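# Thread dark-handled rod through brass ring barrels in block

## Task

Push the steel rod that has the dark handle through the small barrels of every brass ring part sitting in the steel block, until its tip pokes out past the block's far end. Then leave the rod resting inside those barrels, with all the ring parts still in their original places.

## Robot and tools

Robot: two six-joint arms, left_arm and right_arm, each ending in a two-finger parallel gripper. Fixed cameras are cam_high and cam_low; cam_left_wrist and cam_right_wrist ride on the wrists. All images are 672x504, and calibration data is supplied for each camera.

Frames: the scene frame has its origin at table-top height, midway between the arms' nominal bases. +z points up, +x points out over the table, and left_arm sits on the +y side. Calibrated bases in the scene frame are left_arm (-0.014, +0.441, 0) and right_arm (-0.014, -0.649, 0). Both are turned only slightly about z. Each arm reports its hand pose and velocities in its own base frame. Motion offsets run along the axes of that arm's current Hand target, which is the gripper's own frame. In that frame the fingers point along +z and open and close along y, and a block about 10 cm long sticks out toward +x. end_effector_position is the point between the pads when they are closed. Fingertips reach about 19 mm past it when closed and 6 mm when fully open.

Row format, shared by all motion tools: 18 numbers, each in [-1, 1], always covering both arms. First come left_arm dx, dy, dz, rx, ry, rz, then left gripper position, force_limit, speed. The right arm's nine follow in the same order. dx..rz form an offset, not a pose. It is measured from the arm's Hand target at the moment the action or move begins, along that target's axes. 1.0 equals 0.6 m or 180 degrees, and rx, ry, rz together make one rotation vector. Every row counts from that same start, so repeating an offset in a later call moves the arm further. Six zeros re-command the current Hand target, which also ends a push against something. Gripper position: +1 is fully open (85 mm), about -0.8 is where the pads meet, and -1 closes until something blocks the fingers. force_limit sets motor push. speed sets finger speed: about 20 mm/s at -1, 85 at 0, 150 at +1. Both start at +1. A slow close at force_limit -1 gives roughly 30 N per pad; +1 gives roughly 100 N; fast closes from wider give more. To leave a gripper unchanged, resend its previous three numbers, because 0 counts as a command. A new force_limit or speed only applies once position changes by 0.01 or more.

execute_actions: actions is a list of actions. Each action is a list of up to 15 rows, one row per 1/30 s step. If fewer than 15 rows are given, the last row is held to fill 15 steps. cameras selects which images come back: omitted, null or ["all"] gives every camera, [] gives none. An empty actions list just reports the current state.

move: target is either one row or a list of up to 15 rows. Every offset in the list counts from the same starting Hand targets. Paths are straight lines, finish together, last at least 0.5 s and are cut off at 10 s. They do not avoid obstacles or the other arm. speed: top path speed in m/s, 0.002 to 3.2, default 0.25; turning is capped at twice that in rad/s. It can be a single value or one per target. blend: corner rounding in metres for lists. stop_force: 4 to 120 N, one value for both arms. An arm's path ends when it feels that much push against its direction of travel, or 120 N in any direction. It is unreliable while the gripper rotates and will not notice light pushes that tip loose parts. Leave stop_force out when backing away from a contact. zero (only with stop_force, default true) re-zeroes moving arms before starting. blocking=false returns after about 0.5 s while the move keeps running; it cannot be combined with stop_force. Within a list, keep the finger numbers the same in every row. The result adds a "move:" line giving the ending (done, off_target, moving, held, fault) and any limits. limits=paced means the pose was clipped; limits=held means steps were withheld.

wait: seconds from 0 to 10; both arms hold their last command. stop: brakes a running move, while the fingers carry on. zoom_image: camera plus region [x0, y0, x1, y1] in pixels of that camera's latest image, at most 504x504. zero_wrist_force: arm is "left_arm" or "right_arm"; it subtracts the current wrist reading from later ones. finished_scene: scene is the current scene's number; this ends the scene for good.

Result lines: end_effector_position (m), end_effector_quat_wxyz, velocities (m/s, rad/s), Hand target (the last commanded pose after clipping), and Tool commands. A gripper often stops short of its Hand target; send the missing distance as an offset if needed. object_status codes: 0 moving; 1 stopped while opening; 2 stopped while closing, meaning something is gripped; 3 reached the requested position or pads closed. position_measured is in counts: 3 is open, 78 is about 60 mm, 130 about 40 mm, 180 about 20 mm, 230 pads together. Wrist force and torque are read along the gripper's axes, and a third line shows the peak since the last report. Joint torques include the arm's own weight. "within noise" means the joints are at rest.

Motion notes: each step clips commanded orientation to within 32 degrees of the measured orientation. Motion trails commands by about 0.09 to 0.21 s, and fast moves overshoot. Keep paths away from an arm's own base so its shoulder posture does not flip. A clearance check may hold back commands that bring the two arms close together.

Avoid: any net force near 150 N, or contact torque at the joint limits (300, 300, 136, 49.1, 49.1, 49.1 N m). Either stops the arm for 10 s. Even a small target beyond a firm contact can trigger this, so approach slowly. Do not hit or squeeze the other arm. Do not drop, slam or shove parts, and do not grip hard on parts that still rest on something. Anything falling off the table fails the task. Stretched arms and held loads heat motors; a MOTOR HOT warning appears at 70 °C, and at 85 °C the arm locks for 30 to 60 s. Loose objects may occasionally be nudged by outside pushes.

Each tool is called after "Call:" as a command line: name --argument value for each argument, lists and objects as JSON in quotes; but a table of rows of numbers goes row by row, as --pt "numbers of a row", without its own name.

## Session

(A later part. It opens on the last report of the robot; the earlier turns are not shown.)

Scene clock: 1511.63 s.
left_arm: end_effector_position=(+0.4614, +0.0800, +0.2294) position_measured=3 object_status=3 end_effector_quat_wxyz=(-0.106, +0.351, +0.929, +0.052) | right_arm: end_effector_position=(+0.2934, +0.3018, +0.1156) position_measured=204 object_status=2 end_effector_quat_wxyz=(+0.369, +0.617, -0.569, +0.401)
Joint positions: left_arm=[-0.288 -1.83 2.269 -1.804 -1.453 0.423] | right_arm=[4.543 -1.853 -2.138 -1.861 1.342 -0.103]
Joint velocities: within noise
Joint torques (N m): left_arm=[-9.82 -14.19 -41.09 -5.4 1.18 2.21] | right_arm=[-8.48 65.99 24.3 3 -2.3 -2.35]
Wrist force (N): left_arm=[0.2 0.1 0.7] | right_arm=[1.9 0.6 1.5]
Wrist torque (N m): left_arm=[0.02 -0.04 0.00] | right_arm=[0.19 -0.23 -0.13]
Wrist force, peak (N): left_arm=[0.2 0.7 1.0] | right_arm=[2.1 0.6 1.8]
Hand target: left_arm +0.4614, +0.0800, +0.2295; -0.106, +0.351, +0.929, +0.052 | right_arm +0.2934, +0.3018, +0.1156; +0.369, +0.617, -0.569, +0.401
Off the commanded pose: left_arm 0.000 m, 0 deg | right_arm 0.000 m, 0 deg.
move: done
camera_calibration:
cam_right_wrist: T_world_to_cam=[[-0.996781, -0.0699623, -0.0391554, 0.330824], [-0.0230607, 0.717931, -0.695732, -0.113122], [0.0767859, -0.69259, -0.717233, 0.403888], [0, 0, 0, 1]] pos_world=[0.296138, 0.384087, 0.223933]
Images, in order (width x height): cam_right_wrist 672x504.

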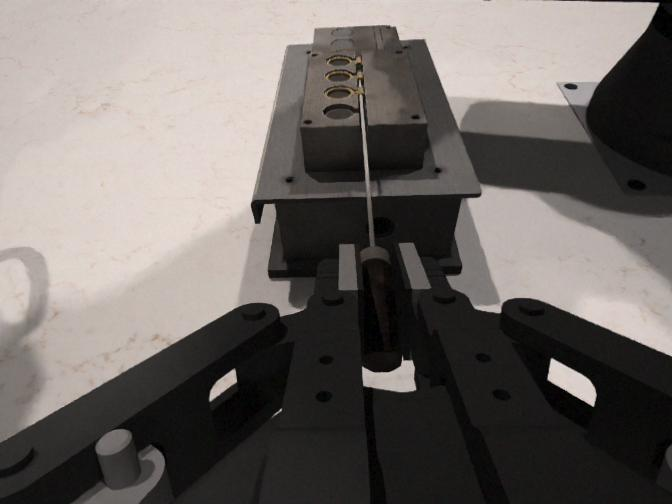

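Call:
move --target '[0,0,0,0,0,0,1,1,1,0.0081,0.0003,0.0183,0,0,0,-0.97,0.2,-1]' --speed 0.01 --stop_force 4 --cameras '["cam_right_wrist"]'

Call:
zoom_image --camera "cam_right_wrist" --region '[344, 66, 374, 108]'

Scene clock: 1537.33 s.
left_arm: end_effector_position=(+0.4614, +0.0800, +0.2294) position_measured=3 object_status=3 end_effector_quat_wxyz=(-0.106, +0.351, +0.929, +0.052) | right_arm: end_effector_position=(+0.2942, +0.2898, +0.1156) position_measured=204 object_status=2 end_effector_quat_wxyz=(+0.369, +0.617, -0.569, +0.401)
Joint positions: left_arm=[-0.288 -1.83 2.269 -1.804 -1.453 0.423] | right_arm=[4.538 -1.839 -2.158 -1.855 1.338 -0.105]
Joint velocities: within noise
Joint torques (N m): left_arm=[-10.26 -15.15 -41.63 -5.37 1.13 2.17] | right_arm=[-7.63 64.78 24.4 2.97 -2.36 -2.14]
Wrist force (N): left_arm=[0.5 0.3 0.8] | right_arm=[2.0 0.5 1.6]
Wrist torque (N m): left_arm=[0.06 -0.09 0.00] | right_arm=[0.18 -0.26 -0.14]
Wrist force, peak (N): left_arm=[-0.2 0.4 1.2] | right_arm=[2.1 0.6 1.7]
Hand target: left_arm +0.4614, +0.0800, +0.2295; -0.106, +0.351, +0.929, +0.052 | right_arm +0.2942, +0.2898, +0.1156; +0.369, +0.617, -0.569, +0.401
Off the commanded pose: left_arm 0.000 m, 0 deg | right_arm 0.000 m, 0 deg.
move: done
camera_calibration:
cam_right_wrist: T_world_to_cam=[[-0.996781, -0.0699623, -0.0391554, 0.330782], [-0.0230607, 0.717931, -0.695732, -0.104488], [0.0767859, -0.69259, -0.717233, 0.395515], [0, 0, 0, 1]] pos_world=[0.296938, 0.372087, 0.223933]
Images, in order (width x height): cam_right_wrist 672x504.

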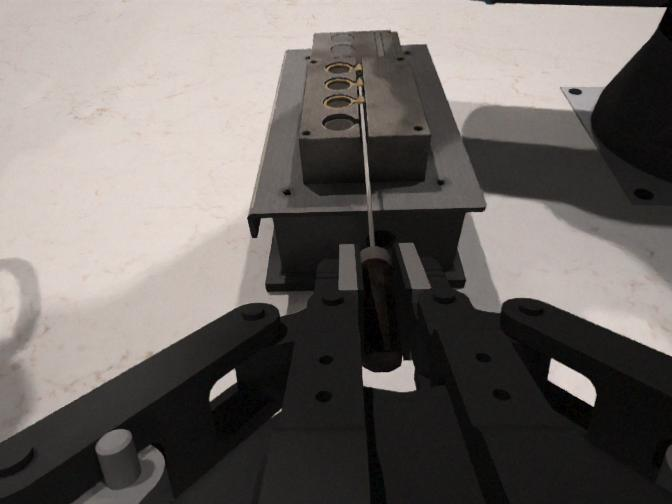

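Scaled by 12.000.

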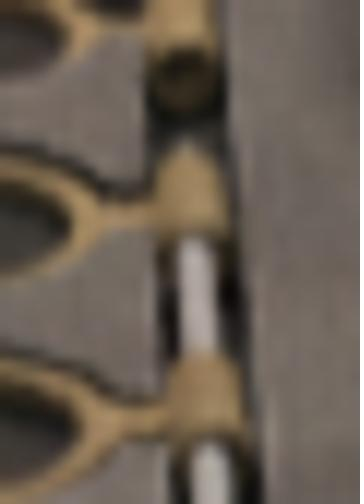

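Call:
move --target '[0,0,0,0,0,0,1,1,1,0.0061,0.0002,0.0137,0,0,0,-0.97,0.2,-1]' --speed 0.01 --stop_force 4 --cameras '["cam_right_wrist"]'

Call:
zoom_image --camera "cam_right_wrist" --region '[344, 66, 374, 108]'

Scene clock: 1556.57 s.
left_arm: end_effector_position=(+0.4614, +0.0800, +0.2294) position_measured=3 object_status=3 end_effector_quat_wxyz=(-0.106, +0.351, +0.929, +0.052) | right_arm: end_effector_position=(+0.2948, +0.2808, +0.1156) position_measured=204 object_status=2 end_effector_quat_wxyz=(+0.369, +0.617, -0.569, +0.401)
Joint positions: left_arm=[-0.288 -1.83 2.269 -1.804 -1.453 0.423] | right_arm=[4.535 -1.829 -2.173 -1.85 1.335 -0.107]
Joint velocities: within noise
Joint torques (N m): left_arm=[-10.04 -14.32 -41.32 -5.45 1.22 2.35] | right_arm=[-9.01 63.34 24.15 2.91 -2.32 -2.29]
Wrist force (N): left_arm=[-0.1 0.2 1.3] | right_arm=[1.9 0.3 1.6]
Wrist torque (N m): left_arm=[0.04 0.00 0.00] | right_arm=[0.13 -0.24 -0.14]
Wrist force, peak (N): left_arm=[-0.1 0.2 1.3] | right_arm=[2.2 0.4 1.8]
Hand target: left_arm +0.4614, +0.0800, +0.2295; -0.106, +0.351, +0.929, +0.052 | right_arm +0.2948, +0.2808, +0.1156; +0.369, +0.617, -0.569, +0.401
Off the commanded pose: left_arm 0.000 m, 0 deg | right_arm 0.000 m, 0 deg.
move: done
camera_calibration:
cam_right_wrist: T_world_to_cam=[[-0.996781, -0.0699623, -0.0391554, 0.33075], [-0.0230607, 0.717931, -0.695732, -0.0980129], [0.0767859, -0.69259, -0.717233, 0.389236], [0, 0, 0, 1]] pos_world=[0.297538, 0.363087, 0.223933]
Images, in order (width x height): cam_right_wrist 672x504.

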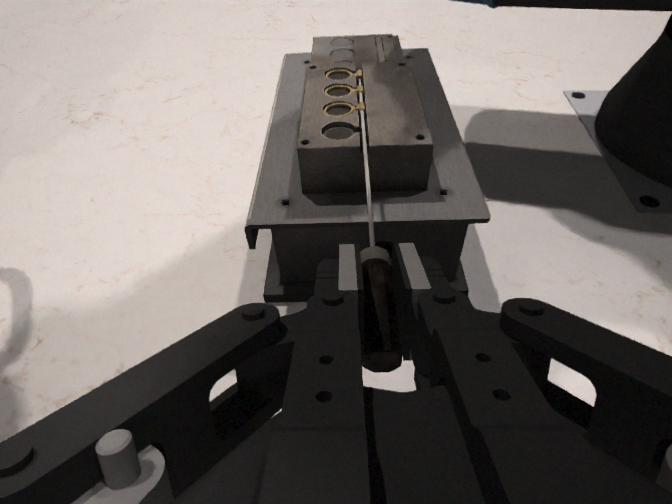

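Scaled by 12.000.

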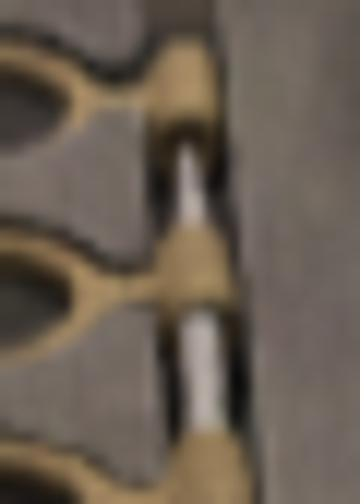

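Call:
move --target '[0,0,0,0,0,0,1,1,1,0.0081,0.0003,0.0183,0,0,0,-0.97,0.2,-1]' --speed 0.01 --stop_force 4 --cameras '["cam_right_wrist"]'

Call:
zoom_image --camera "cam_right_wrist" --region '[340, 60, 380, 116]'

Scene clock: 1564.73 s.
left_arm: end_effector_position=(+0.4614, +0.0800, +0.2294) position_measured=3 object_status=3 end_effector_quat_wxyz=(-0.106, +0.351, +0.929, +0.052) | right_arm: end_effector_position=(+0.2956, +0.2688, +0.1156) position_measured=204 object_status=2 end_effector_quat_wxyz=(+0.369, +0.617, -0.569, +0.401)
Joint positions: left_arm=[-0.288 -1.83 2.269 -1.804 -1.453 0.423] | right_arm=[4.53 -1.815 -2.193 -1.843 1.33 -0.109]
Joint velocities: within noise
Joint torques (N m): left_arm=[-8.21 -14.95 -42.34 -5.55 1.24 2.31] | right_arm=[-7.67 62.97 23.65 2.79 -2.25 -2.19]
Wrist force (N): left_arm=[0.0 0.5 0.7] | right_arm=[2.0 -0.1 1.5]
Wrist torque (N m): left_arm=[0.09 -0.01 -0.01] | right_arm=[0.13 -0.32 -0.19]
Wrist force, peak (N): left_arm=[0.7 0.1 1.1] | right_arm=[2.2 0.1 1.9]
Hand target: left_arm +0.4614, +0.0800, +0.2295; -0.106, +0.351, +0.929, +0.052 | right_arm +0.2956, +0.2688, +0.1156; +0.369, +0.617, -0.569, +0.401
Off the commanded pose: left_arm 0.000 m, 0 deg | right_arm 0.000 m, 0 deg.
move: done
camera_calibration:
cam_right_wrist: T_world_to_cam=[[-0.996781, -0.0699623, -0.0391554, 0.330715], [-0.0230607, 0.717931, -0.695732, -0.0894511], [0.0767859, -0.69259, -0.717233, 0.380932], [0, 0, 0, 1]] pos_world=[0.298338, 0.351187, 0.223933]
Images, in order (width x height): cam_right_wrist 672x504.

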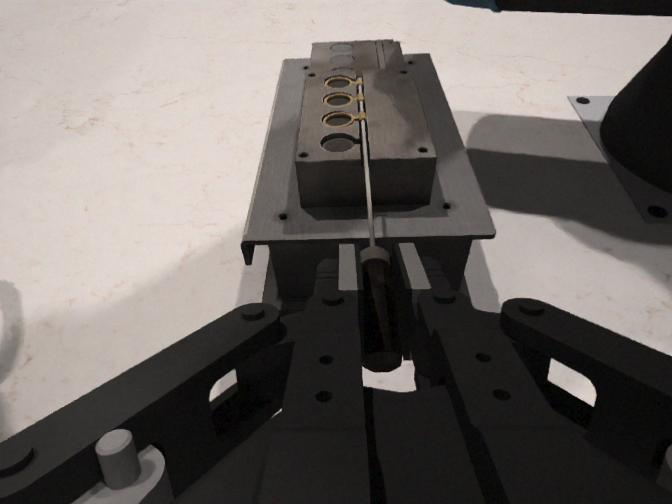

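Scaled by 9.000.

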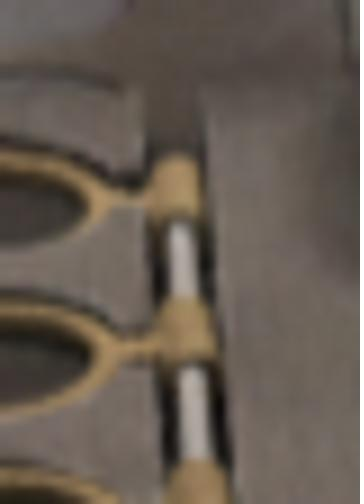

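Call:
zoom_image --camera "cam_right_wrist" --region '[300, 30, 420, 120]'

Scaled by 4.200.

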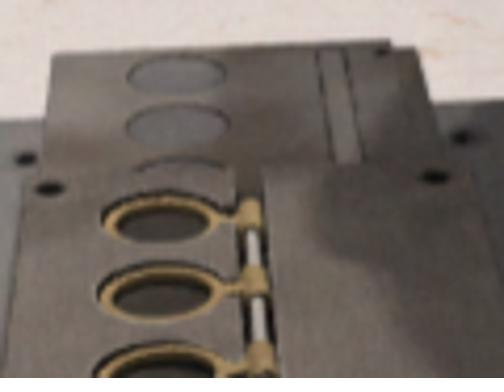

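Call:
move --target '[0,0,0,0,0,0,1,1,1,0.0102,0.0004,0.0229,0,0,0,-0.97,0.2,-1]' --speed 0.012 --stop_force 4 --cameras '["cam_right_wrist"]'

Call:
zoom_image --camera "cam_right_wrist" --region '[330, 50, 390, 120]'

Scene clock: 1623.50 s.
left_arm: end_effector_position=(+0.4614, +0.0800, +0.2294) position_measured=3 object_status=3 end_effector_quat_wxyz=(-0.106, +0.351, +0.929, +0.052) | right_arm: end_effector_position=(+0.2966, +0.2538, +0.1156) position_measured=204 object_status=2 end_effector_quat_wxyz=(+0.369, +0.617, -0.569, +0.401)
Joint positions: left_arm=[-0.288 -1.83 2.269 -1.804 -1.453 0.423] | right_arm=[4.523 -1.797 -2.217 -1.836 1.324 -0.112]
Joint velocities: within noise
Joint torques (N m): left_arm=[-8.53 -14.01 -42.4 -5.36 1.13 2.12] | right_arm=[-8.53 61.46 22.66 2.6 -2.02 -2.21]
Wrist force (N): left_arm=[0.2 0.1 0.9] | right_arm=[1.6 -0.8 1.5]
Wrist torque (N m): left_arm=[0.02 -0.04 -0.01] | right_arm=[0.14 -0.34 -0.23]
Wrist force, peak (N): left_arm=[0.2 0.2 1.3] | right_arm=[2.1 -0.1 1.6]
Hand target: left_arm +0.4614, +0.0800, +0.2295; -0.106, +0.351, +0.929, +0.052 | right_arm +0.2966, +0.2538, +0.1156; +0.369, +0.617, -0.569, +0.401
Off the commanded pose: left_arm 0.000 m, 0 deg | right_arm 0.000 m, 0 deg.
move: done
camera_calibration:
cam_right_wrist: T_world_to_cam=[[-0.996781, -0.0699623, -0.0391554, 0.330656], [-0.0230607, 0.717931, -0.695732, -0.0785872], [0.0767859, -0.69259, -0.717233, 0.370398], [0, 0, 0, 1]] pos_world=[0.299338, 0.336087, 0.223933]
Images, in order (width x height): cam_right_wrist 672x504.

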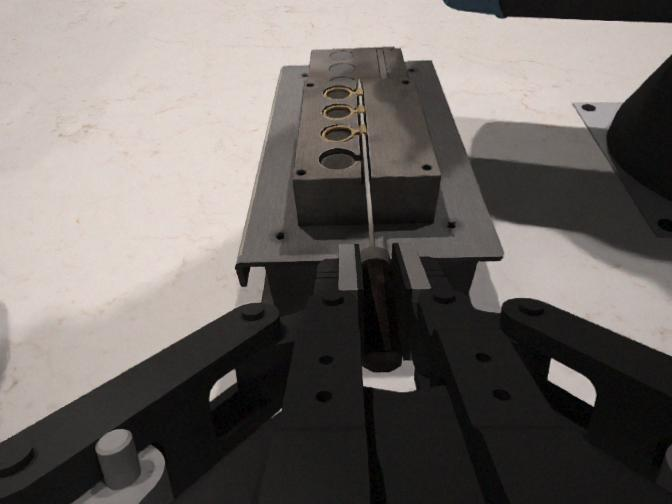

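Scaled by 7.200.

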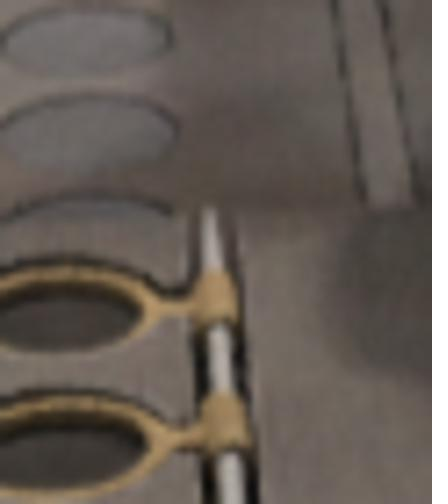

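Call:
move --target '[0,0,0,0,0,0,1,1,1,0.0102,0.0004,0.0229,0,0,0,-0.97,0.2,-1]' --speed 0.012 --stop_force 5 --cameras '["cam_right_wrist", "cam_high"]'

Call:
zoom_image --camera "cam_right_wrist" --region '[290, 40, 430, 145]'

Scene clock: 1655.50 s.
left_arm: end_effector_position=(+0.4614, +0.0800, +0.2294) position_measured=3 object_status=3 end_effector_quat_wxyz=(-0.106, +0.351, +0.929, +0.052) | right_arm: end_effector_position=(+0.2976, +0.2388, +0.1156) position_measured=204 object_status=2 end_effector_quat_wxyz=(+0.369, +0.617, -0.569, +0.401)
Joint positions: left_arm=[-0.288 -1.83 2.269 -1.804 -1.453 0.423] | right_arm=[4.516 -1.779 -2.241 -1.829 1.318 -0.115]
Joint velocities: within noise
Joint torques (N m): left_arm=[-8.95 -14.75 -43.11 -5.29 1.07 2.1] | right_arm=[-8.37 60.2 22.67 2.66 -1.69 -2.28]
Wrist force (N): left_arm=[-0.4 0.0 0.7] | right_arm=[1.1 -1.2 1.1]
Wrist torque (N m): left_arm=[0.00 0.06 -0.01] | right_arm=[0.21 -0.33 -0.26]
Wrist force, peak (N): left_arm=[-0.3 0.2 1.5] | right_arm=[1.6 -0.6 1.8]
Hand target: left_arm +0.4614, +0.0800, +0.2295; -0.106, +0.351, +0.929, +0.052 | right_arm +0.2976, +0.2388, +0.1156; +0.369, +0.617, -0.569, +0.401
Off the commanded pose: left_arm 0.000 m, 0 deg | right_arm 0.000 m, 0 deg.
move: done
camera_calibration:
cam_right_wrist: T_world_to_cam=[[-0.996781, -0.0699623, -0.0391554, 0.330603], [-0.0230607, 0.717931, -0.695732, -0.0677952], [0.0767859, -0.69259, -0.717233, 0.359932], [0, 0, 0, 1]] pos_world=[0.300338, 0.321087, 0.223933]
Images, in order (width x height): cam_high 672x504, cam_right_wrist 672x504.

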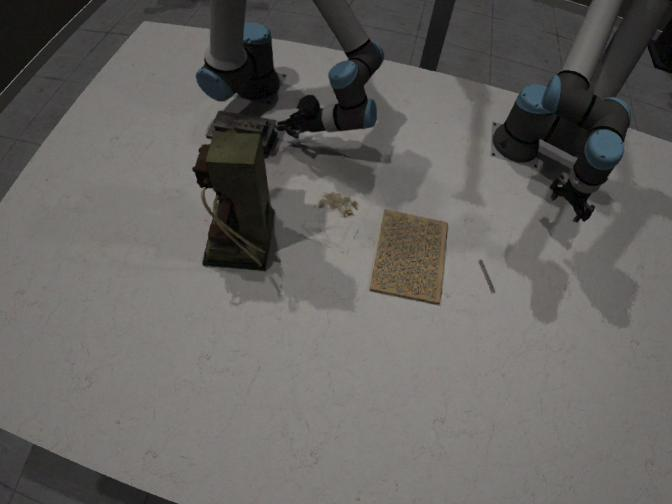

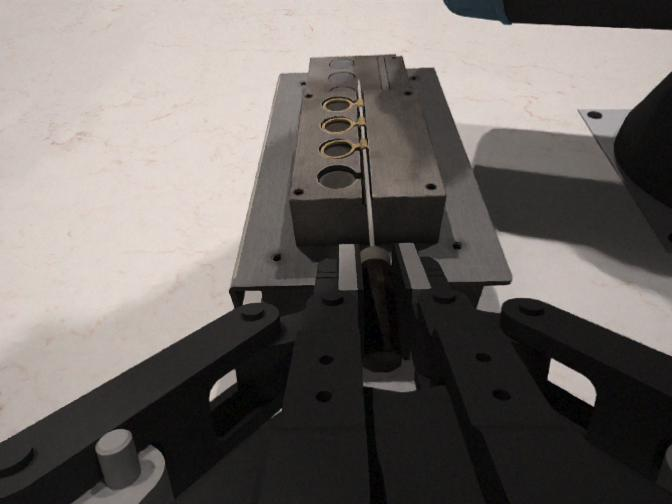

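Scaled by 3.600.

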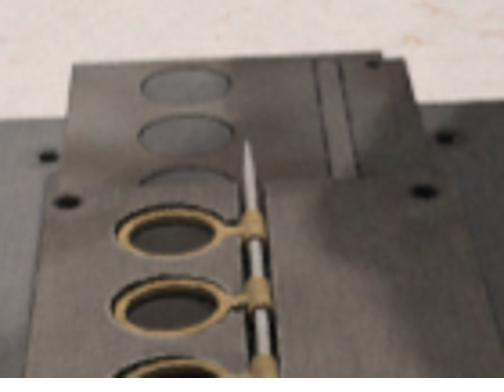

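Call:
move --target '[0,0,0,0,0,0,1,1,1,0.0081,0.0003,0.0183,0,0,0,-0.97,0.2,-1]' --speed 0.012 --stop_force 5 --cameras '["cam_right_wrist"]'

Call:
zoom_image --camera "cam_right_wrist" --region '[280, 40, 450, 290]'

Scene clock: 1690.53 s.
left_arm: end_effector_position=(+0.4614, +0.0800, +0.2294) position_measured=3 object_status=3 end_effector_quat_wxyz=(-0.106, +0.351, +0.929, +0.052) | right_arm: end_effector_position=(+0.2984, +0.2268, +0.1155) position_measured=204 object_status=2 end_effector_quat_wxyz=(+0.369, +0.617, -0.569, +0.401)
Joint positions: left_arm=[-0.288 -1.83 2.269 -1.804 -1.453 0.423] | right_arm=[4.51 -1.765 -2.261 -1.823 1.312 -0.117]
Joint velocities: within noise
Joint torques (N m): left_arm=[-9.37 -15.14 -43.77 -5.33 1.05 2.07] | right_arm=[-7.54 58.58 21.79 2.25 -1.73 -2.01]
Wrist force (N): left_arm=[0.2 0.2 0.4] | right_arm=[0.5 -2.3 1.1]
Wrist torque (N m): left_arm=[0.03 -0.04 -0.01] | right_arm=[0.20 -0.34 -0.26]
Wrist force, peak (N): left_arm=[0.5 0.1 1.3] | right_arm=[0.2 -2.2 1.3]
Hand target: left_arm +0.4614, +0.0800, +0.2295; -0.106, +0.351, +0.929, +0.052 | right_arm +0.2984, +0.2268, +0.1155; +0.369, +0.617, -0.569, +0.401
Off the commanded pose: left_arm 0.000 m, 0 deg | right_arm 0.000 m, 0 deg.
move: done
camera_calibration:
cam_right_wrist: T_world_to_cam=[[-0.996781, -0.0699623, -0.0391554, 0.330568], [-0.0230607, 0.717931, -0.695732, -0.0592334], [0.0767859, -0.69259, -0.717233, 0.351629], [0, 0, 0, 1]] pos_world=[0.301138, 0.309187, 0.223933]
Images, in order (width x height): cam_right_wrist 672x504.

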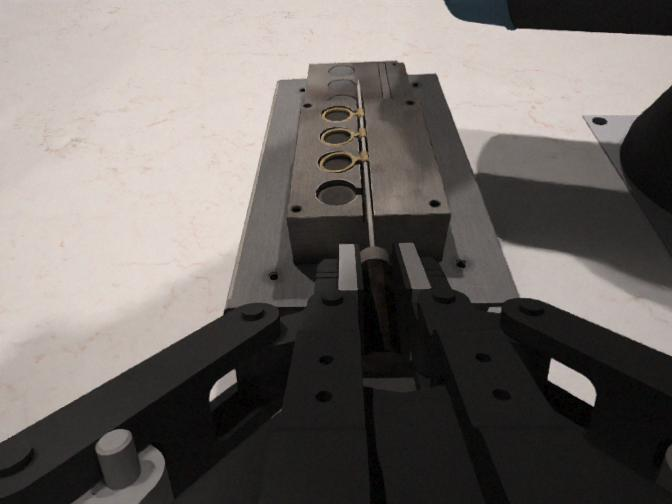

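Scaled by 2.016.

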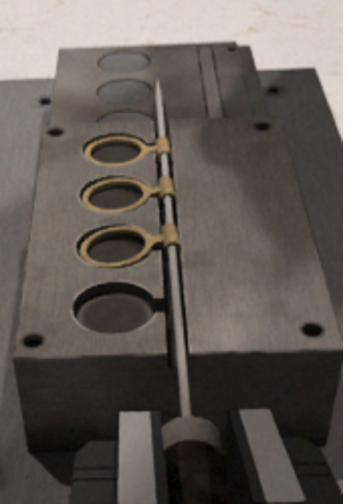

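Call:
zoom_image --camera "cam_right_wrist" --region '[330, 90, 400, 260]'

Scaled by 2.965.

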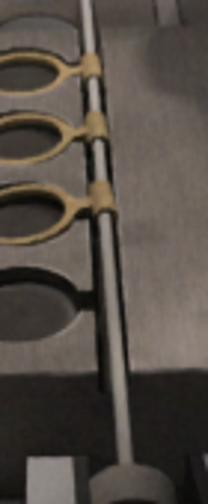

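Call:
move --target '[0,0,0,0,0,0,1,1,1,0.00615,-0.00094,0.01381,0,0,0,-0.97,0.2,-1]' --speed 0.012 --stop_force 5 --cameras '["cam_right_wrist"]'

Call:
zoom_image --camera "cam_right_wrist" --region '[280, 50, 450, 300]'

Scene clock: 1728.23 s.
left_arm: end_effector_position=(+0.4614, +0.0800, +0.2294) position_measured=3 object_status=3 end_effector_quat_wxyz=(-0.106, +0.351, +0.929, +0.052) | right_arm: end_effector_position=(+0.2995, +0.2192, +0.1155) position_measured=204 object_status=2 end_effector_quat_wxyz=(+0.369, +0.617, -0.569, +0.401)
Joint positions: left_arm=[-0.288 -1.83 2.269 -1.804 -1.453 0.423] | right_arm=[4.505 -1.757 -2.272 -1.82 1.308 -0.12]
Joint velocities: within noise
Joint torques (N m): left_arm=[-9.78 -14.38 -44.22 -5.45 1.11 2.03] | right_arm=[8.36 20.93 32.01 -5.36 2.87 1.71]
Wrist force (N): left_arm=[-0.4 0.2 0.6] | right_arm=[-0.6 -0.5 -2.2]
Wrist torque (N m): left_arm=[0.05 0.07 0.00] | right_arm=[0.11 -0.20 -0.22]
Wrist force, peak (N): left_arm=[-0.4 0.6 1.1] | right_arm=[-1.4 0.3 -5.8]
Hand target: left_arm +0.4614, +0.0800, +0.2295; -0.106, +0.351, +0.929, +0.052 | right_arm +0.2995, +0.2192, +0.1155; +0.369, +0.617, -0.569, +0.401 (not the last commanded pose)
Off the commanded pose: left_arm 0.000 m, 0 deg | right_arm 0.001 m, 0 deg.
move: contact (right_arm)
camera_calibration:
cam_right_wrist: T_world_to_cam=[[-0.996781, -0.0699623, -0.0391554, 0.331126], [-0.0230607, 0.717931, -0.695732, -0.05368], [0.0767859, -0.69259, -0.717233, 0.346211], [0, 0, 0, 1]] pos_world=[0.302238, 0.301487, 0.223933]
Images, in order (width x height): cam_right_wrist 672x504.

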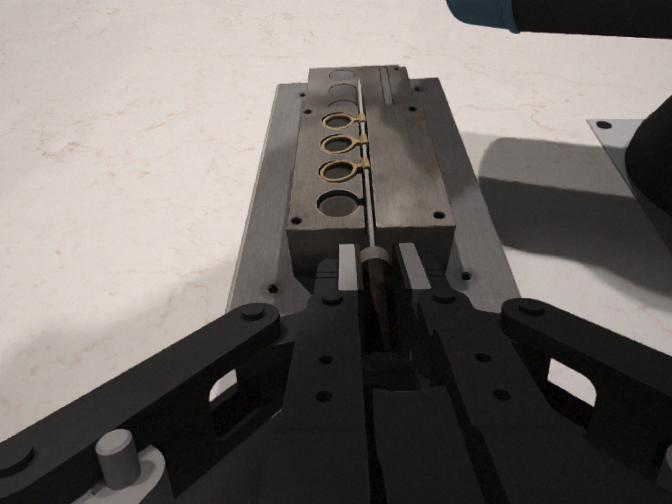

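Scaled by 2.016.

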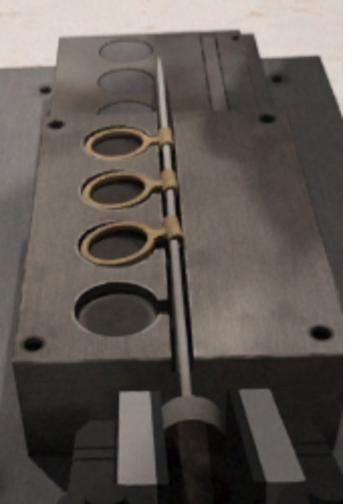

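Call:
zoom_image --camera "cam_right_wrist" --region '[335, 65, 395, 110]'

Call:
zoom_image --camera "cam_right_wrist" --region '[320, 110, 420, 270]'

Scaled by 8.400.

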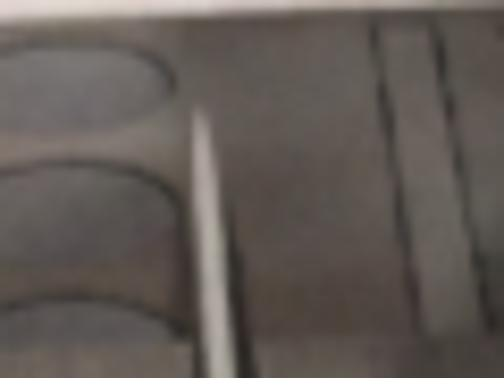

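Scaled by 3.150.

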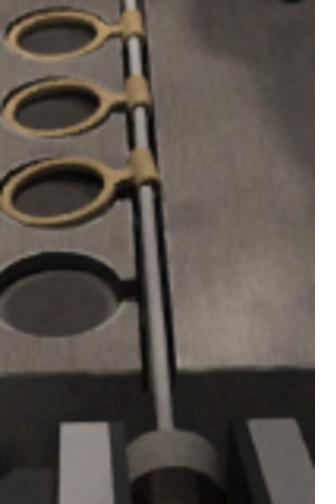

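Call:
zoom_image --camera "cam_right_wrist" --region '[310, 105, 385, 190]'

Scaled by 5.929.

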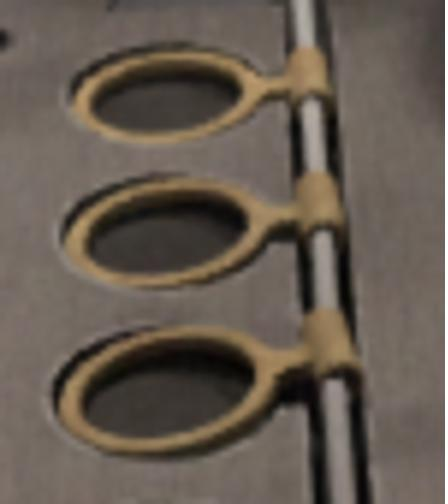

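Call:
zoom_image --camera "cam_right_wrist" --region '[312, 108, 372, 153]'

Call:
zoom_image --camera "cam_right_wrist" --region '[312, 150, 384, 204]'

Call:
zoom_image --camera "cam_low" --region '[100, 60, 400, 285]'

Scaled by 8.400.

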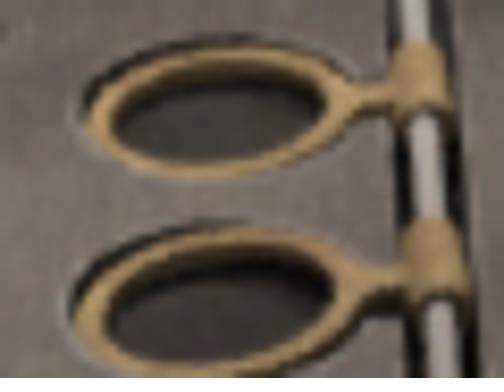

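Scaled by 7.000.

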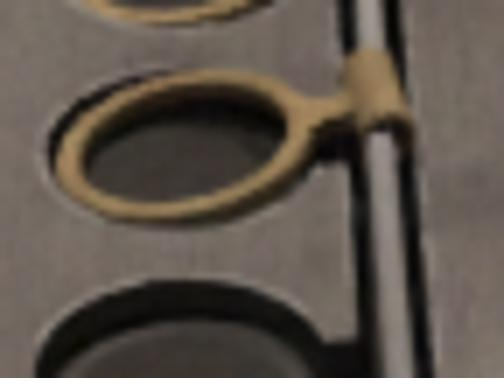

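This scene's latest camera images include none from cam_low. They are from: cam_right_wrist. cam_low's image comes with the result of a call that names it in "cameras".

Call:
execute_actions --actions '[]' --cameras '["cam_low", "cam_right_wrist", "cam_high"]'

Call:
zoom_image --camera "cam_high" --region '[190, 90, 340, 170]'

Scene clock: 1902.60 s.
left_arm: end_effector_position=(+0.4614, +0.0800, +0.2294) position_measured=3 object_status=3 end_effector_quat_wxyz=(-0.106, +0.351, +0.929, +0.052) | right_arm: end_effector_position=(+0.2995, +0.2192, +0.1155) position_measured=204 object_status=2 end_effector_quat_wxyz=(+0.369, +0.617, -0.569, +0.401)
Joint positions: left_arm=[-0.288 -1.83 2.269 -1.804 -1.453 0.423] | right_arm=[4.505 -1.757 -2.272 -1.82 1.308 -0.12]
Joint velocities: within noise
Joint torques (N m): left_arm=[-9.41 -14.48 -43.97 -5.55 1.01 2.12] | right_arm=[8.63 20.85 28.07 -2.95 2.94 1.59]
Wrist force (N): left_arm=[-0.2 0.1 0.7] | right_arm=[-0.4 -0.2 -2.3]
Wrist torque (N m): left_arm=[0.01 0.04 -0.01] | right_arm=[0.18 -0.23 -0.22]
Wrist force, peak (N): left_arm=[0.2 0.6 1.3] | right_arm=[-0.5 -0.8 -2.3]
Hand target: left_arm +0.4614, +0.0800, +0.2295; -0.106, +0.351, +0.929, +0.052 | right_arm +0.2995, +0.2192, +0.1155; +0.369, +0.617, -0.569, +0.401 (not the last commanded pose)
Tool commands: left_gripper/position=+1.0 left_gripper/force_limit=+1.0 left_gripper/speed=+1.0 right_gripper/position=-0.97 right_gripper/force_limit=+0.2 right_gripper/speed=-1.0
Off the commanded pose: left_arm 0.000 m, 0 deg | right_arm 0.001 m, 0 deg.
camera_calibration:
cam_right_wrist: T_world_to_cam=[[-0.996781, -0.0699623, -0.0391554, 0.331126], [-0.0230607, 0.717931, -0.695732, -0.05368], [0.0767859, -0.69259, -0.717233, 0.346211], [0, 0, 0, 1]] pos_world=[0.302238, 0.301487, 0.223933]
Images, in order (width x height): cam_high 672x504, cam_low 672x504, cam_right_wrist 672x504.

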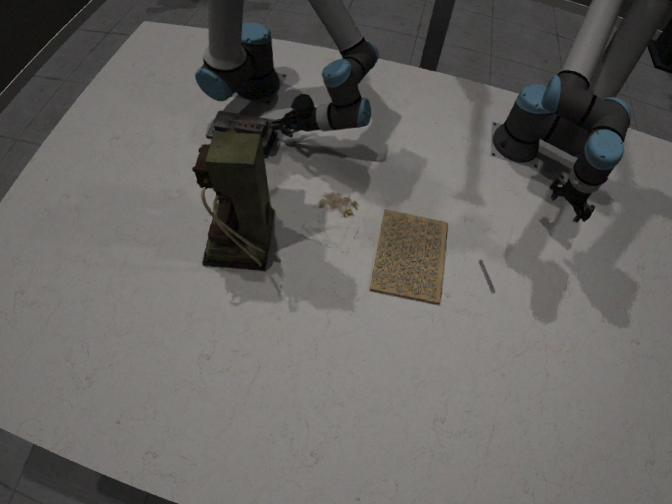

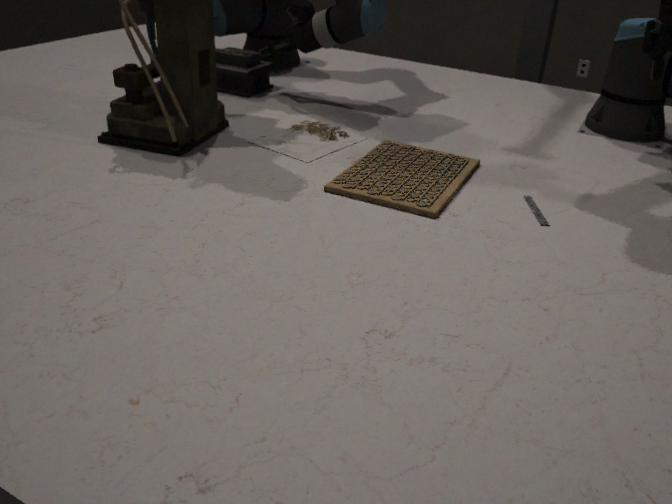

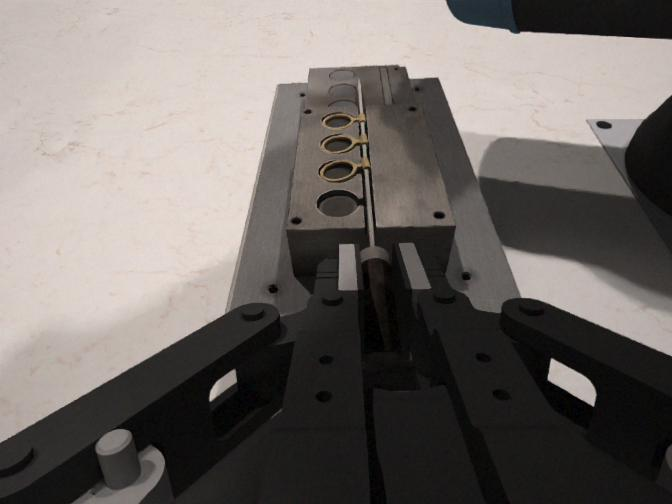

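Scaled by 3.360.

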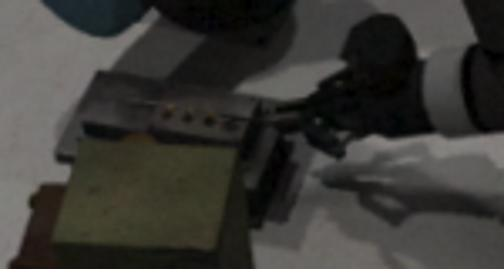

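Call:
zoom_image --camera "cam_low" --region '[205, 0, 385, 110]'

Call:
zoom_image --camera "cam_low" --region '[210, 25, 310, 100]'

Scaled by 2.800.

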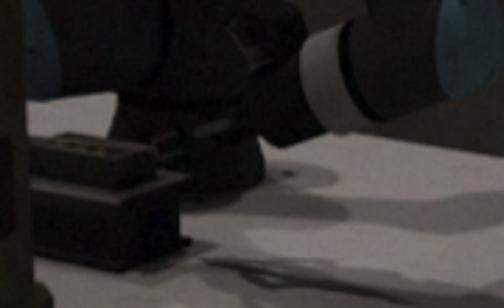

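Scaled by 5.040.

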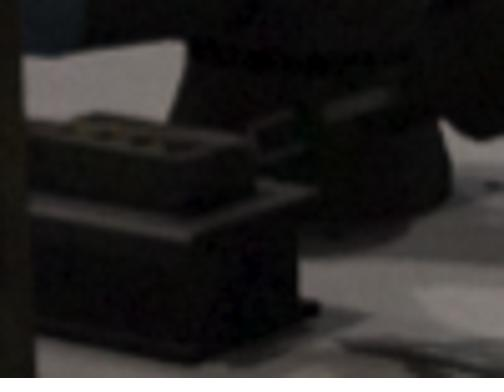

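Call:
move --target '[0,0,0,0,0,0,1,1,1,-0.004316,-0.0000365,-0.001111,0,0.003333,0,-0.97,0.2,-1]' --speed 0.006 --cameras '["cam_right_wrist"]'

Call:
zoom_image --camera "cam_right_wrist" --region '[310, 105, 385, 190]'

Scene clock: 1937.63 s.
left_arm: end_effector_position=(+0.4614, +0.0800, +0.2294) position_measured=3 object_status=3 end_effector_quat_wxyz=(-0.106, +0.351, +0.929, +0.052) | right_arm: end_effector_position=(+0.2994, +0.2208, +0.1135) position_measured=204 object_status=2 end_effector_quat_wxyz=(+0.372, +0.614, -0.567, +0.404)
Joint positions: left_arm=[-0.288 -1.83 2.269 -1.804 -1.453 0.423] | right_arm=[4.507 -1.769 -2.268 -1.823 1.308 -0.116]
Joint velocities: within noise
Joint torques (N m): left_arm=[-8.88 -15.6 -44.59 -5.35 0.98 2.19] | right_arm=[9.57 19.91 36.42 -4.45 3.37 2.44]
Wrist force (N): left_arm=[-0.1 0.3 0.5] | right_arm=[1.3 -0.2 1.5]
Wrist torque (N m): left_arm=[0.06 0.01 -0.01] | right_arm=[0.00 -0.18 -0.20]
Wrist force, peak (N): left_arm=[-0.5 0.6 1.2] | right_arm=[-0.2 -0.4 -2.5]
Hand target: left_arm +0.4614, +0.0800, +0.2295; -0.106, +0.351, +0.929, +0.052 | right_arm +0.2994, +0.2208, +0.1134; +0.372, +0.614, -0.567, +0.404
Off the commanded pose: left_arm 0.000 m, 0 deg | right_arm 0.000 m, 0 deg.
move: done
camera_calibration:
cam_right_wrist: T_world_to_cam=[[-0.996754, -0.0703553, -0.0391458, 0.331111], [-0.0225569, 0.710762, -0.70307, -0.0540392], [0.0772881, -0.699905, -0.710042, 0.346535], [0, 0, 0, 1]] pos_world=[0.302034, 0.304246, 0.221023]
Images, in order (width x height): cam_right_wrist 672x504.

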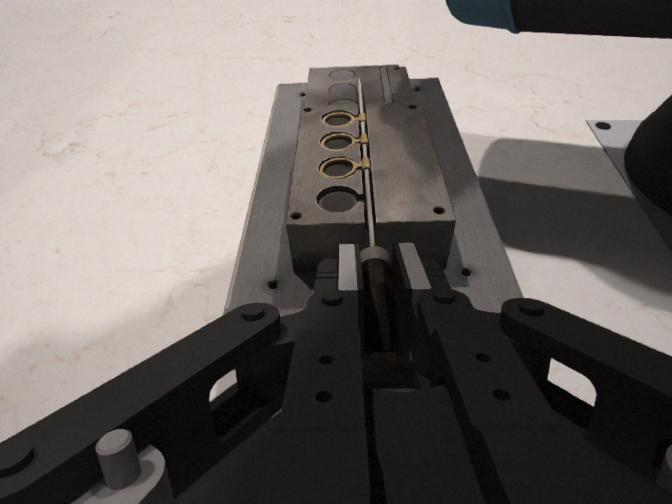

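Scaled by 5.929.

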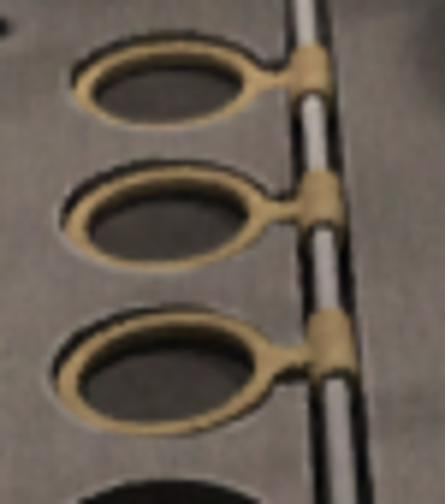

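Call:
move --target '[0,0,0,0,0,0,1,1,1,-0.002762,0,0.000953,0,0.002778,0,-0.97,0.2,-1]' --speed 0.006 --cameras '["cam_right_wrist"]'

Call:
zoom_image --camera "cam_right_wrist" --region '[310, 105, 385, 190]'

Scene clock: 1948.47 s.
left_arm: end_effector_position=(+0.4614, +0.0800, +0.2294) position_measured=3 object_status=3 end_effector_quat_wxyz=(-0.106, +0.351, +0.929, +0.052) | right_arm: end_effector_position=(+0.2994, +0.2210, +0.1117) position_measured=204 object_status=2 end_effector_quat_wxyz=(+0.374, +0.613, -0.565, +0.406)
Joint positions: left_arm=[-0.288 -1.83 2.269 -1.804 -1.453 0.423] | right_arm=[4.507 -1.777 -2.267 -1.824 1.307 -0.114]
Joint velocities: within noise
Joint torques (N m): left_arm=[-9.2 -15.18 -44.94 -5.26 1.11 2.1] | right_arm=[10.03 22.85 35.41 -4.31 -2.45 2.2]
Wrist force (N): left_arm=[0.1 0.1 0.5] | right_arm=[1.4 -0.1 1.7]
Wrist torque (N m): left_arm=[0.03 -0.01 -0.01] | right_arm=[-0.01 -0.19 -0.21]
Wrist force, peak (N): left_arm=[0.2 0.2 1.5] | right_arm=[1.8 0.1 2.2]
Hand target: left_arm +0.4614, +0.0800, +0.2295; -0.106, +0.351, +0.929, +0.052 | right_arm +0.2994, +0.2210, +0.1117; +0.374, +0.613, -0.565, +0.406
Off the commanded pose: left_arm 0.000 m, 0 deg | right_arm 0.000 m, 0 deg.
move: done
camera_calibration:
cam_right_wrist: T_world_to_cam=[[-0.996726, -0.0706952, -0.0392286, 0.331096], [-0.0220637, 0.704627, -0.709235, -0.0534802], [0.077781, -0.706048, -0.70388, 0.345876], [0, 0, 0, 1]] pos_world=[0.30193, 0.305296, 0.218514]
Images, in order (width x height): cam_right_wrist 672x504.

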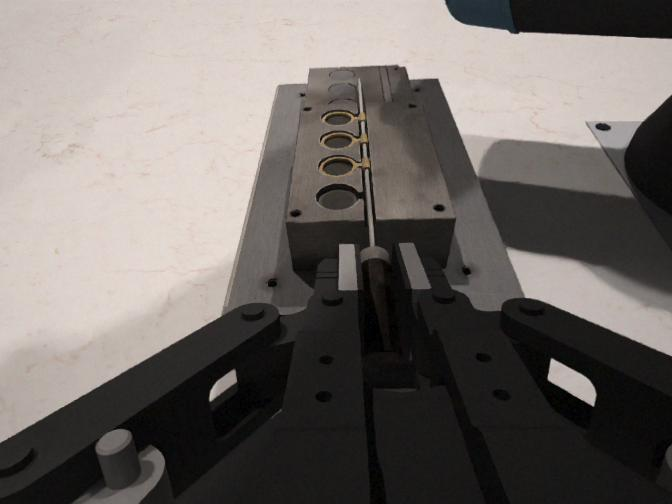

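Scaled by 5.929.

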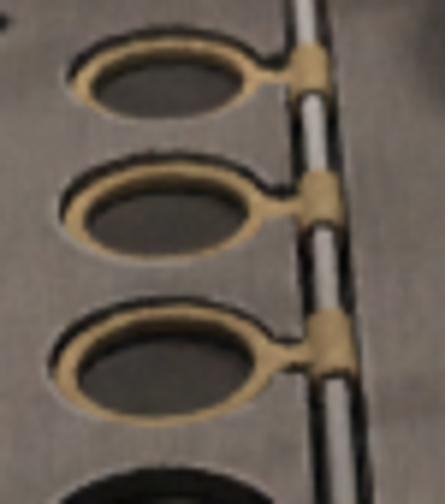

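Call:
move --target '[0,0,0,0,0,0,1,1,1,-0.001385,0,0.000465,0,0.001389,0,-0.97,0.2,-1]' --speed 0.006 --cameras '[]'

Call:
move --target '[0,0,0,0,0,0,1,1,1,0.0045,0.000175,0.010783,0,0,0,-0.97,0.2,-1]' --speed 0.012 --stop_force 5 --cameras '["cam_right_wrist"]'

Call:
zoom_image --camera "cam_right_wrist" --region '[310, 105, 400, 265]'

Scene clock: 1965.90 s.
left_arm: end_effector_position=(+0.4614, +0.0800, +0.2294) position_measured=3 object_status=3 end_effector_quat_wxyz=(-0.106, +0.351, +0.929, +0.052) | right_arm: end_effector_position=(+0.2994, +0.2210, +0.1109) position_measured=204 object_status=2 end_effector_quat_wxyz=(+0.376, +0.612, -0.564, +0.408)
Joint positions: left_arm=[-0.288 -1.83 2.269 -1.804 -1.453 0.423] | right_arm=[4.508 -1.781 -2.266 -1.825 1.307 -0.112]
Joint velocities: within noise
Joint torques (N m): left_arm=[-9.1 -15.67 -45.13 -5.33 1.14 1.85] | right_arm=[10.09 23.89 34.38 -5.02 -2.47 2.28]
Wrist force (N): left_arm=[0.7 -0.2 0.8] | right_arm=[1.8 0.0 1.8]
Wrist torque (N m): left_arm=[-0.02 -0.12 -0.01] | right_arm=[0.00 -0.26 -0.21]
Wrist force, peak (N): left_arm=[-0.2 0.5 1.3] | right_arm=[2.1 0.0 1.9]
Hand target: left_arm +0.4614, +0.0800, +0.2295; -0.106, +0.351, +0.929, +0.052 | right_arm +0.2994, +0.2210, +0.1108; +0.376, +0.612, -0.564, +0.408
Off the commanded pose: left_arm 0.000 m, 0 deg | right_arm 0.000 m, 0 deg.
move: done
No camera images: "cameras" was empty.

Scene clock: 1967.30 s.
left_arm: end_effector_position=(+0.4614, +0.0800, +0.2294) position_measured=3 object_status=3 end_effector_quat_wxyz=(-0.106, +0.351, +0.929, +0.052) | right_arm: end_effector_position=(+0.2998, +0.2140, +0.1108) position_measured=204 object_status=2 end_effector_quat_wxyz=(+0.376, +0.612, -0.564, +0.408)
Joint positions: left_arm=[-0.288 -1.83 2.269 -1.804 -1.453 0.423] | right_arm=[4.504 -1.774 -2.277 -1.822 1.304 -0.114]
Joint velocities: within noise
Joint torques (N m): left_arm=[-8.42 -14.14 -45.2 -5.44 0.97 2.08] | right_arm=[-8.44 57.31 21.89 2.83 -2.35 -2.33]
Wrist force (N): left_arm=[-0.1 0.1 0.7] | right_arm=[1.5 -0.2 1.7]
Wrist torque (N m): left_arm=[0.02 0.01 -0.01] | right_arm=[0.03 -0.23 -0.21]
Wrist force, peak (N): left_arm=[0.1 0.4 1.3] | right_arm=[1.8 0.0 1.9]
Hand target: left_arm +0.4614, +0.0800, +0.2295; -0.106, +0.351, +0.929, +0.052 | right_arm +0.2998, +0.2141, +0.1108; +0.376, +0.612, -0.564, +0.408
Off the commanded pose: left_arm 0.000 m, 0 deg | right_arm 0.000 m, 0 deg.
move: done
camera_calibration:
cam_right_wrist: T_world_to_cam=[[-0.996709, -0.0708723, -0.0393368, 0.331062], [-0.0217528, 0.701366, -0.712469, -0.0483226], [0.0780838, -0.709269, -0.7006, 0.340586], [0, 0, 0, 1]] pos_world=[0.302327, 0.298922, 0.217209]
Images, in order (width x height): cam_right_wrist 672x504.

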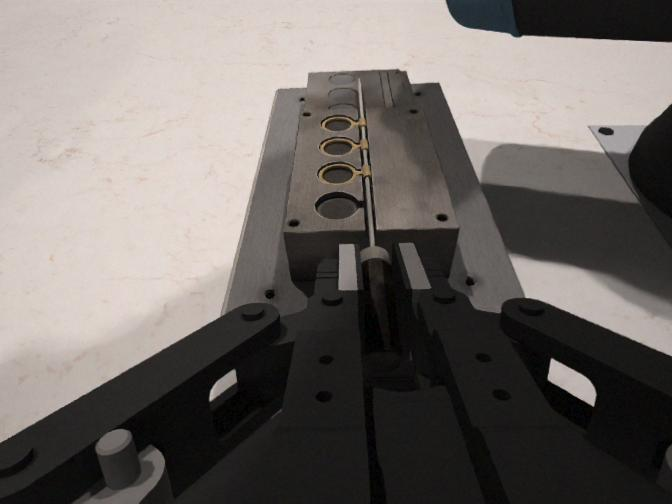

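Scaled by 3.150.

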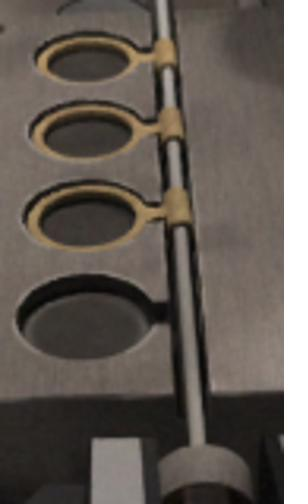

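Call:
move --target '[0,0,0,0,0,0,1,1,1,0.005143,0.0002,0.012323,0,0,0,-0.97,0.2,-1]' --speed 0.012 --stop_force 5 --cameras '["cam_right_wrist"]'

Call:
zoom_image --camera "cam_right_wrist" --region '[310, 105, 400, 265]'

Call:
zoom_image --camera "cam_right_wrist" --region '[310, 60, 400, 200]'

Scene clock: 1983.53 s.
left_arm: end_effector_position=(+0.4614, +0.0800, +0.2294) position_measured=3 object_status=3 end_effector_quat_wxyz=(-0.106, +0.351, +0.929, +0.052) | right_arm: end_effector_position=(+0.3004, +0.2061, +0.1108) position_measured=204 object_status=2 end_effector_quat_wxyz=(+0.376, +0.612, -0.564, +0.408)
Joint positions: left_arm=[-0.288 -1.83 2.269 -1.804 -1.453 0.423] | right_arm=[4.5 -1.764 -2.289 -1.818 1.3 -0.116]
Joint velocities: within noise
Joint torques (N m): left_arm=[-10.49 -15.21 -45.59 -5.4 1.01 2.12] | right_arm=[-6.86 57.97 21.31 2.59 -1.97 -2.1]
Wrist force (N): left_arm=[-0.4 0.1 0.2] | right_arm=[1.0 -1.1 1.5]
Wrist torque (N m): left_arm=[0.03 0.06 -0.01] | right_arm=[0.12 -0.25 -0.23]
Wrist force, peak (N): left_arm=[0.3 0.4 1.6] | right_arm=[1.5 -0.4 2.1]
Hand target: left_arm +0.4614, +0.0800, +0.2295; -0.106, +0.351, +0.929, +0.052 | right_arm +0.3004, +0.2061, +0.1108; +0.376, +0.612, -0.564, +0.408
Off the commanded pose: left_arm 0.000 m, 0 deg | right_arm 0.000 m, 0 deg.
move: done
camera_calibration:
cam_right_wrist: T_world_to_cam=[[-0.996709, -0.0708723, -0.0393368, 0.331093], [-0.0217528, 0.701366, -0.712469, -0.0426986], [0.0780838, -0.709269, -0.7006, 0.334865], [0, 0, 0, 1]] pos_world=[0.302927, 0.290922, 0.217209]
Images, in order (width x height): cam_right_wrist 672x504.

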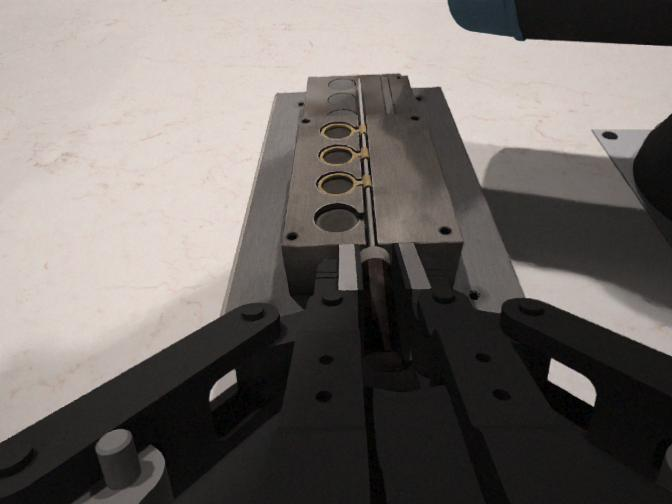

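Scaled by 3.150.

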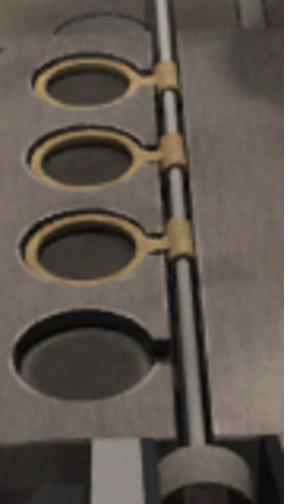

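Scaled by 3.600.

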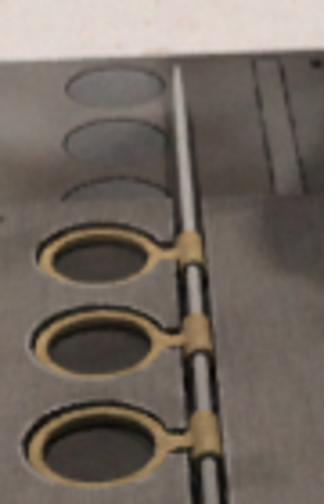

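Call:
move --target '[0,0,0,0,0,0,1,1,1,0,0,0,0,0,0,-0.75,-1,-1]' --speed 0.02 --cameras '["cam_right_wrist"]'

Call:
zoom_image --camera "cam_right_wrist" --region '[310, 60, 430, 280]'

Scene clock: 2002.17 s.
left_arm: end_effector_position=(+0.4614, +0.0800, +0.2294) position_measured=3 object_status=3 end_effector_quat_wxyz=(-0.106, +0.351, +0.929, +0.052) | right_arm: end_effector_position=(+0.3004, +0.2061, +0.1108) position_measured=204 object_status=2 end_effector_quat_wxyz=(+0.376, +0.612, -0.564, +0.408)
Joint positions: left_arm=[-0.288 -1.83 2.269 -1.804 -1.453 0.423] | right_arm=[4.5 -1.764 -2.289 -1.818 1.3 -0.116]
Joint velocities: within noise
Joint torques (N m): left_arm=[-9.7 -14.49 -46.03 -5.62 1.08 1.99] | right_arm=[-5.29 55.69 26.74 0.46 -1.57 -2.06]
Wrist force (N): left_arm=[0.2 0.1 0.5] | right_arm=[1.0 -1.4 1.5]
Wrist torque (N m): left_arm=[0.02 -0.03 -0.01] | right_arm=[0.07 -0.23 -0.22]
Wrist force, peak (N): left_arm=[-0.2 0.2 1.3] | right_arm=[1.2 -1.2 1.7]
Hand target: left_arm +0.4614, +0.0800, +0.2295; -0.106, +0.351, +0.929, +0.052 | right_arm +0.3004, +0.2061, +0.1108; +0.376, +0.612, -0.564, +0.408
Off the commanded pose: left_arm 0.000 m, 0 deg | right_arm 0.000 m, 0 deg.
move: done
camera_calibration:
cam_right_wrist: T_world_to_cam=[[-0.996709, -0.0708723, -0.0393368, 0.331093], [-0.0217528, 0.701366, -0.712469, -0.0426986], [0.0780838, -0.709269, -0.7006, 0.334865], [0, 0, 0, 1]] pos_world=[0.302927, 0.290922, 0.217209]
Images, in order (width x height): cam_right_wrist 672x504.

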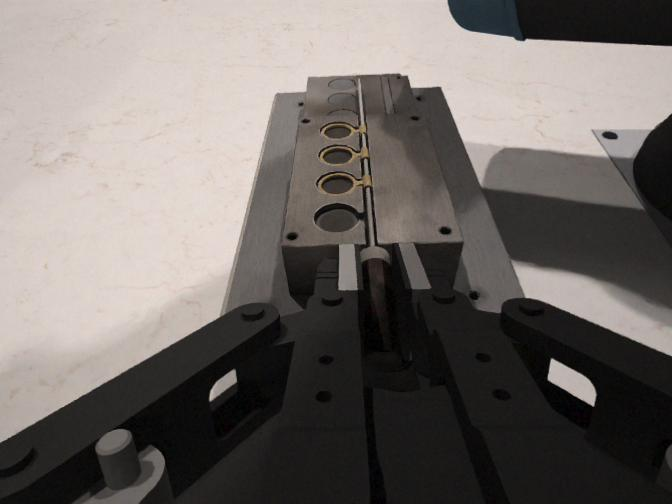

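Scaled by 2.291.

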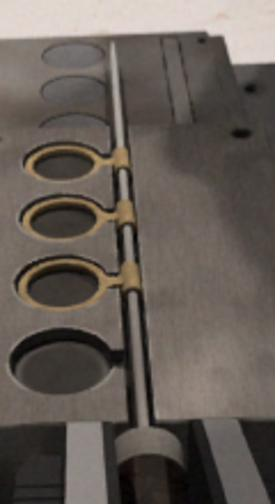

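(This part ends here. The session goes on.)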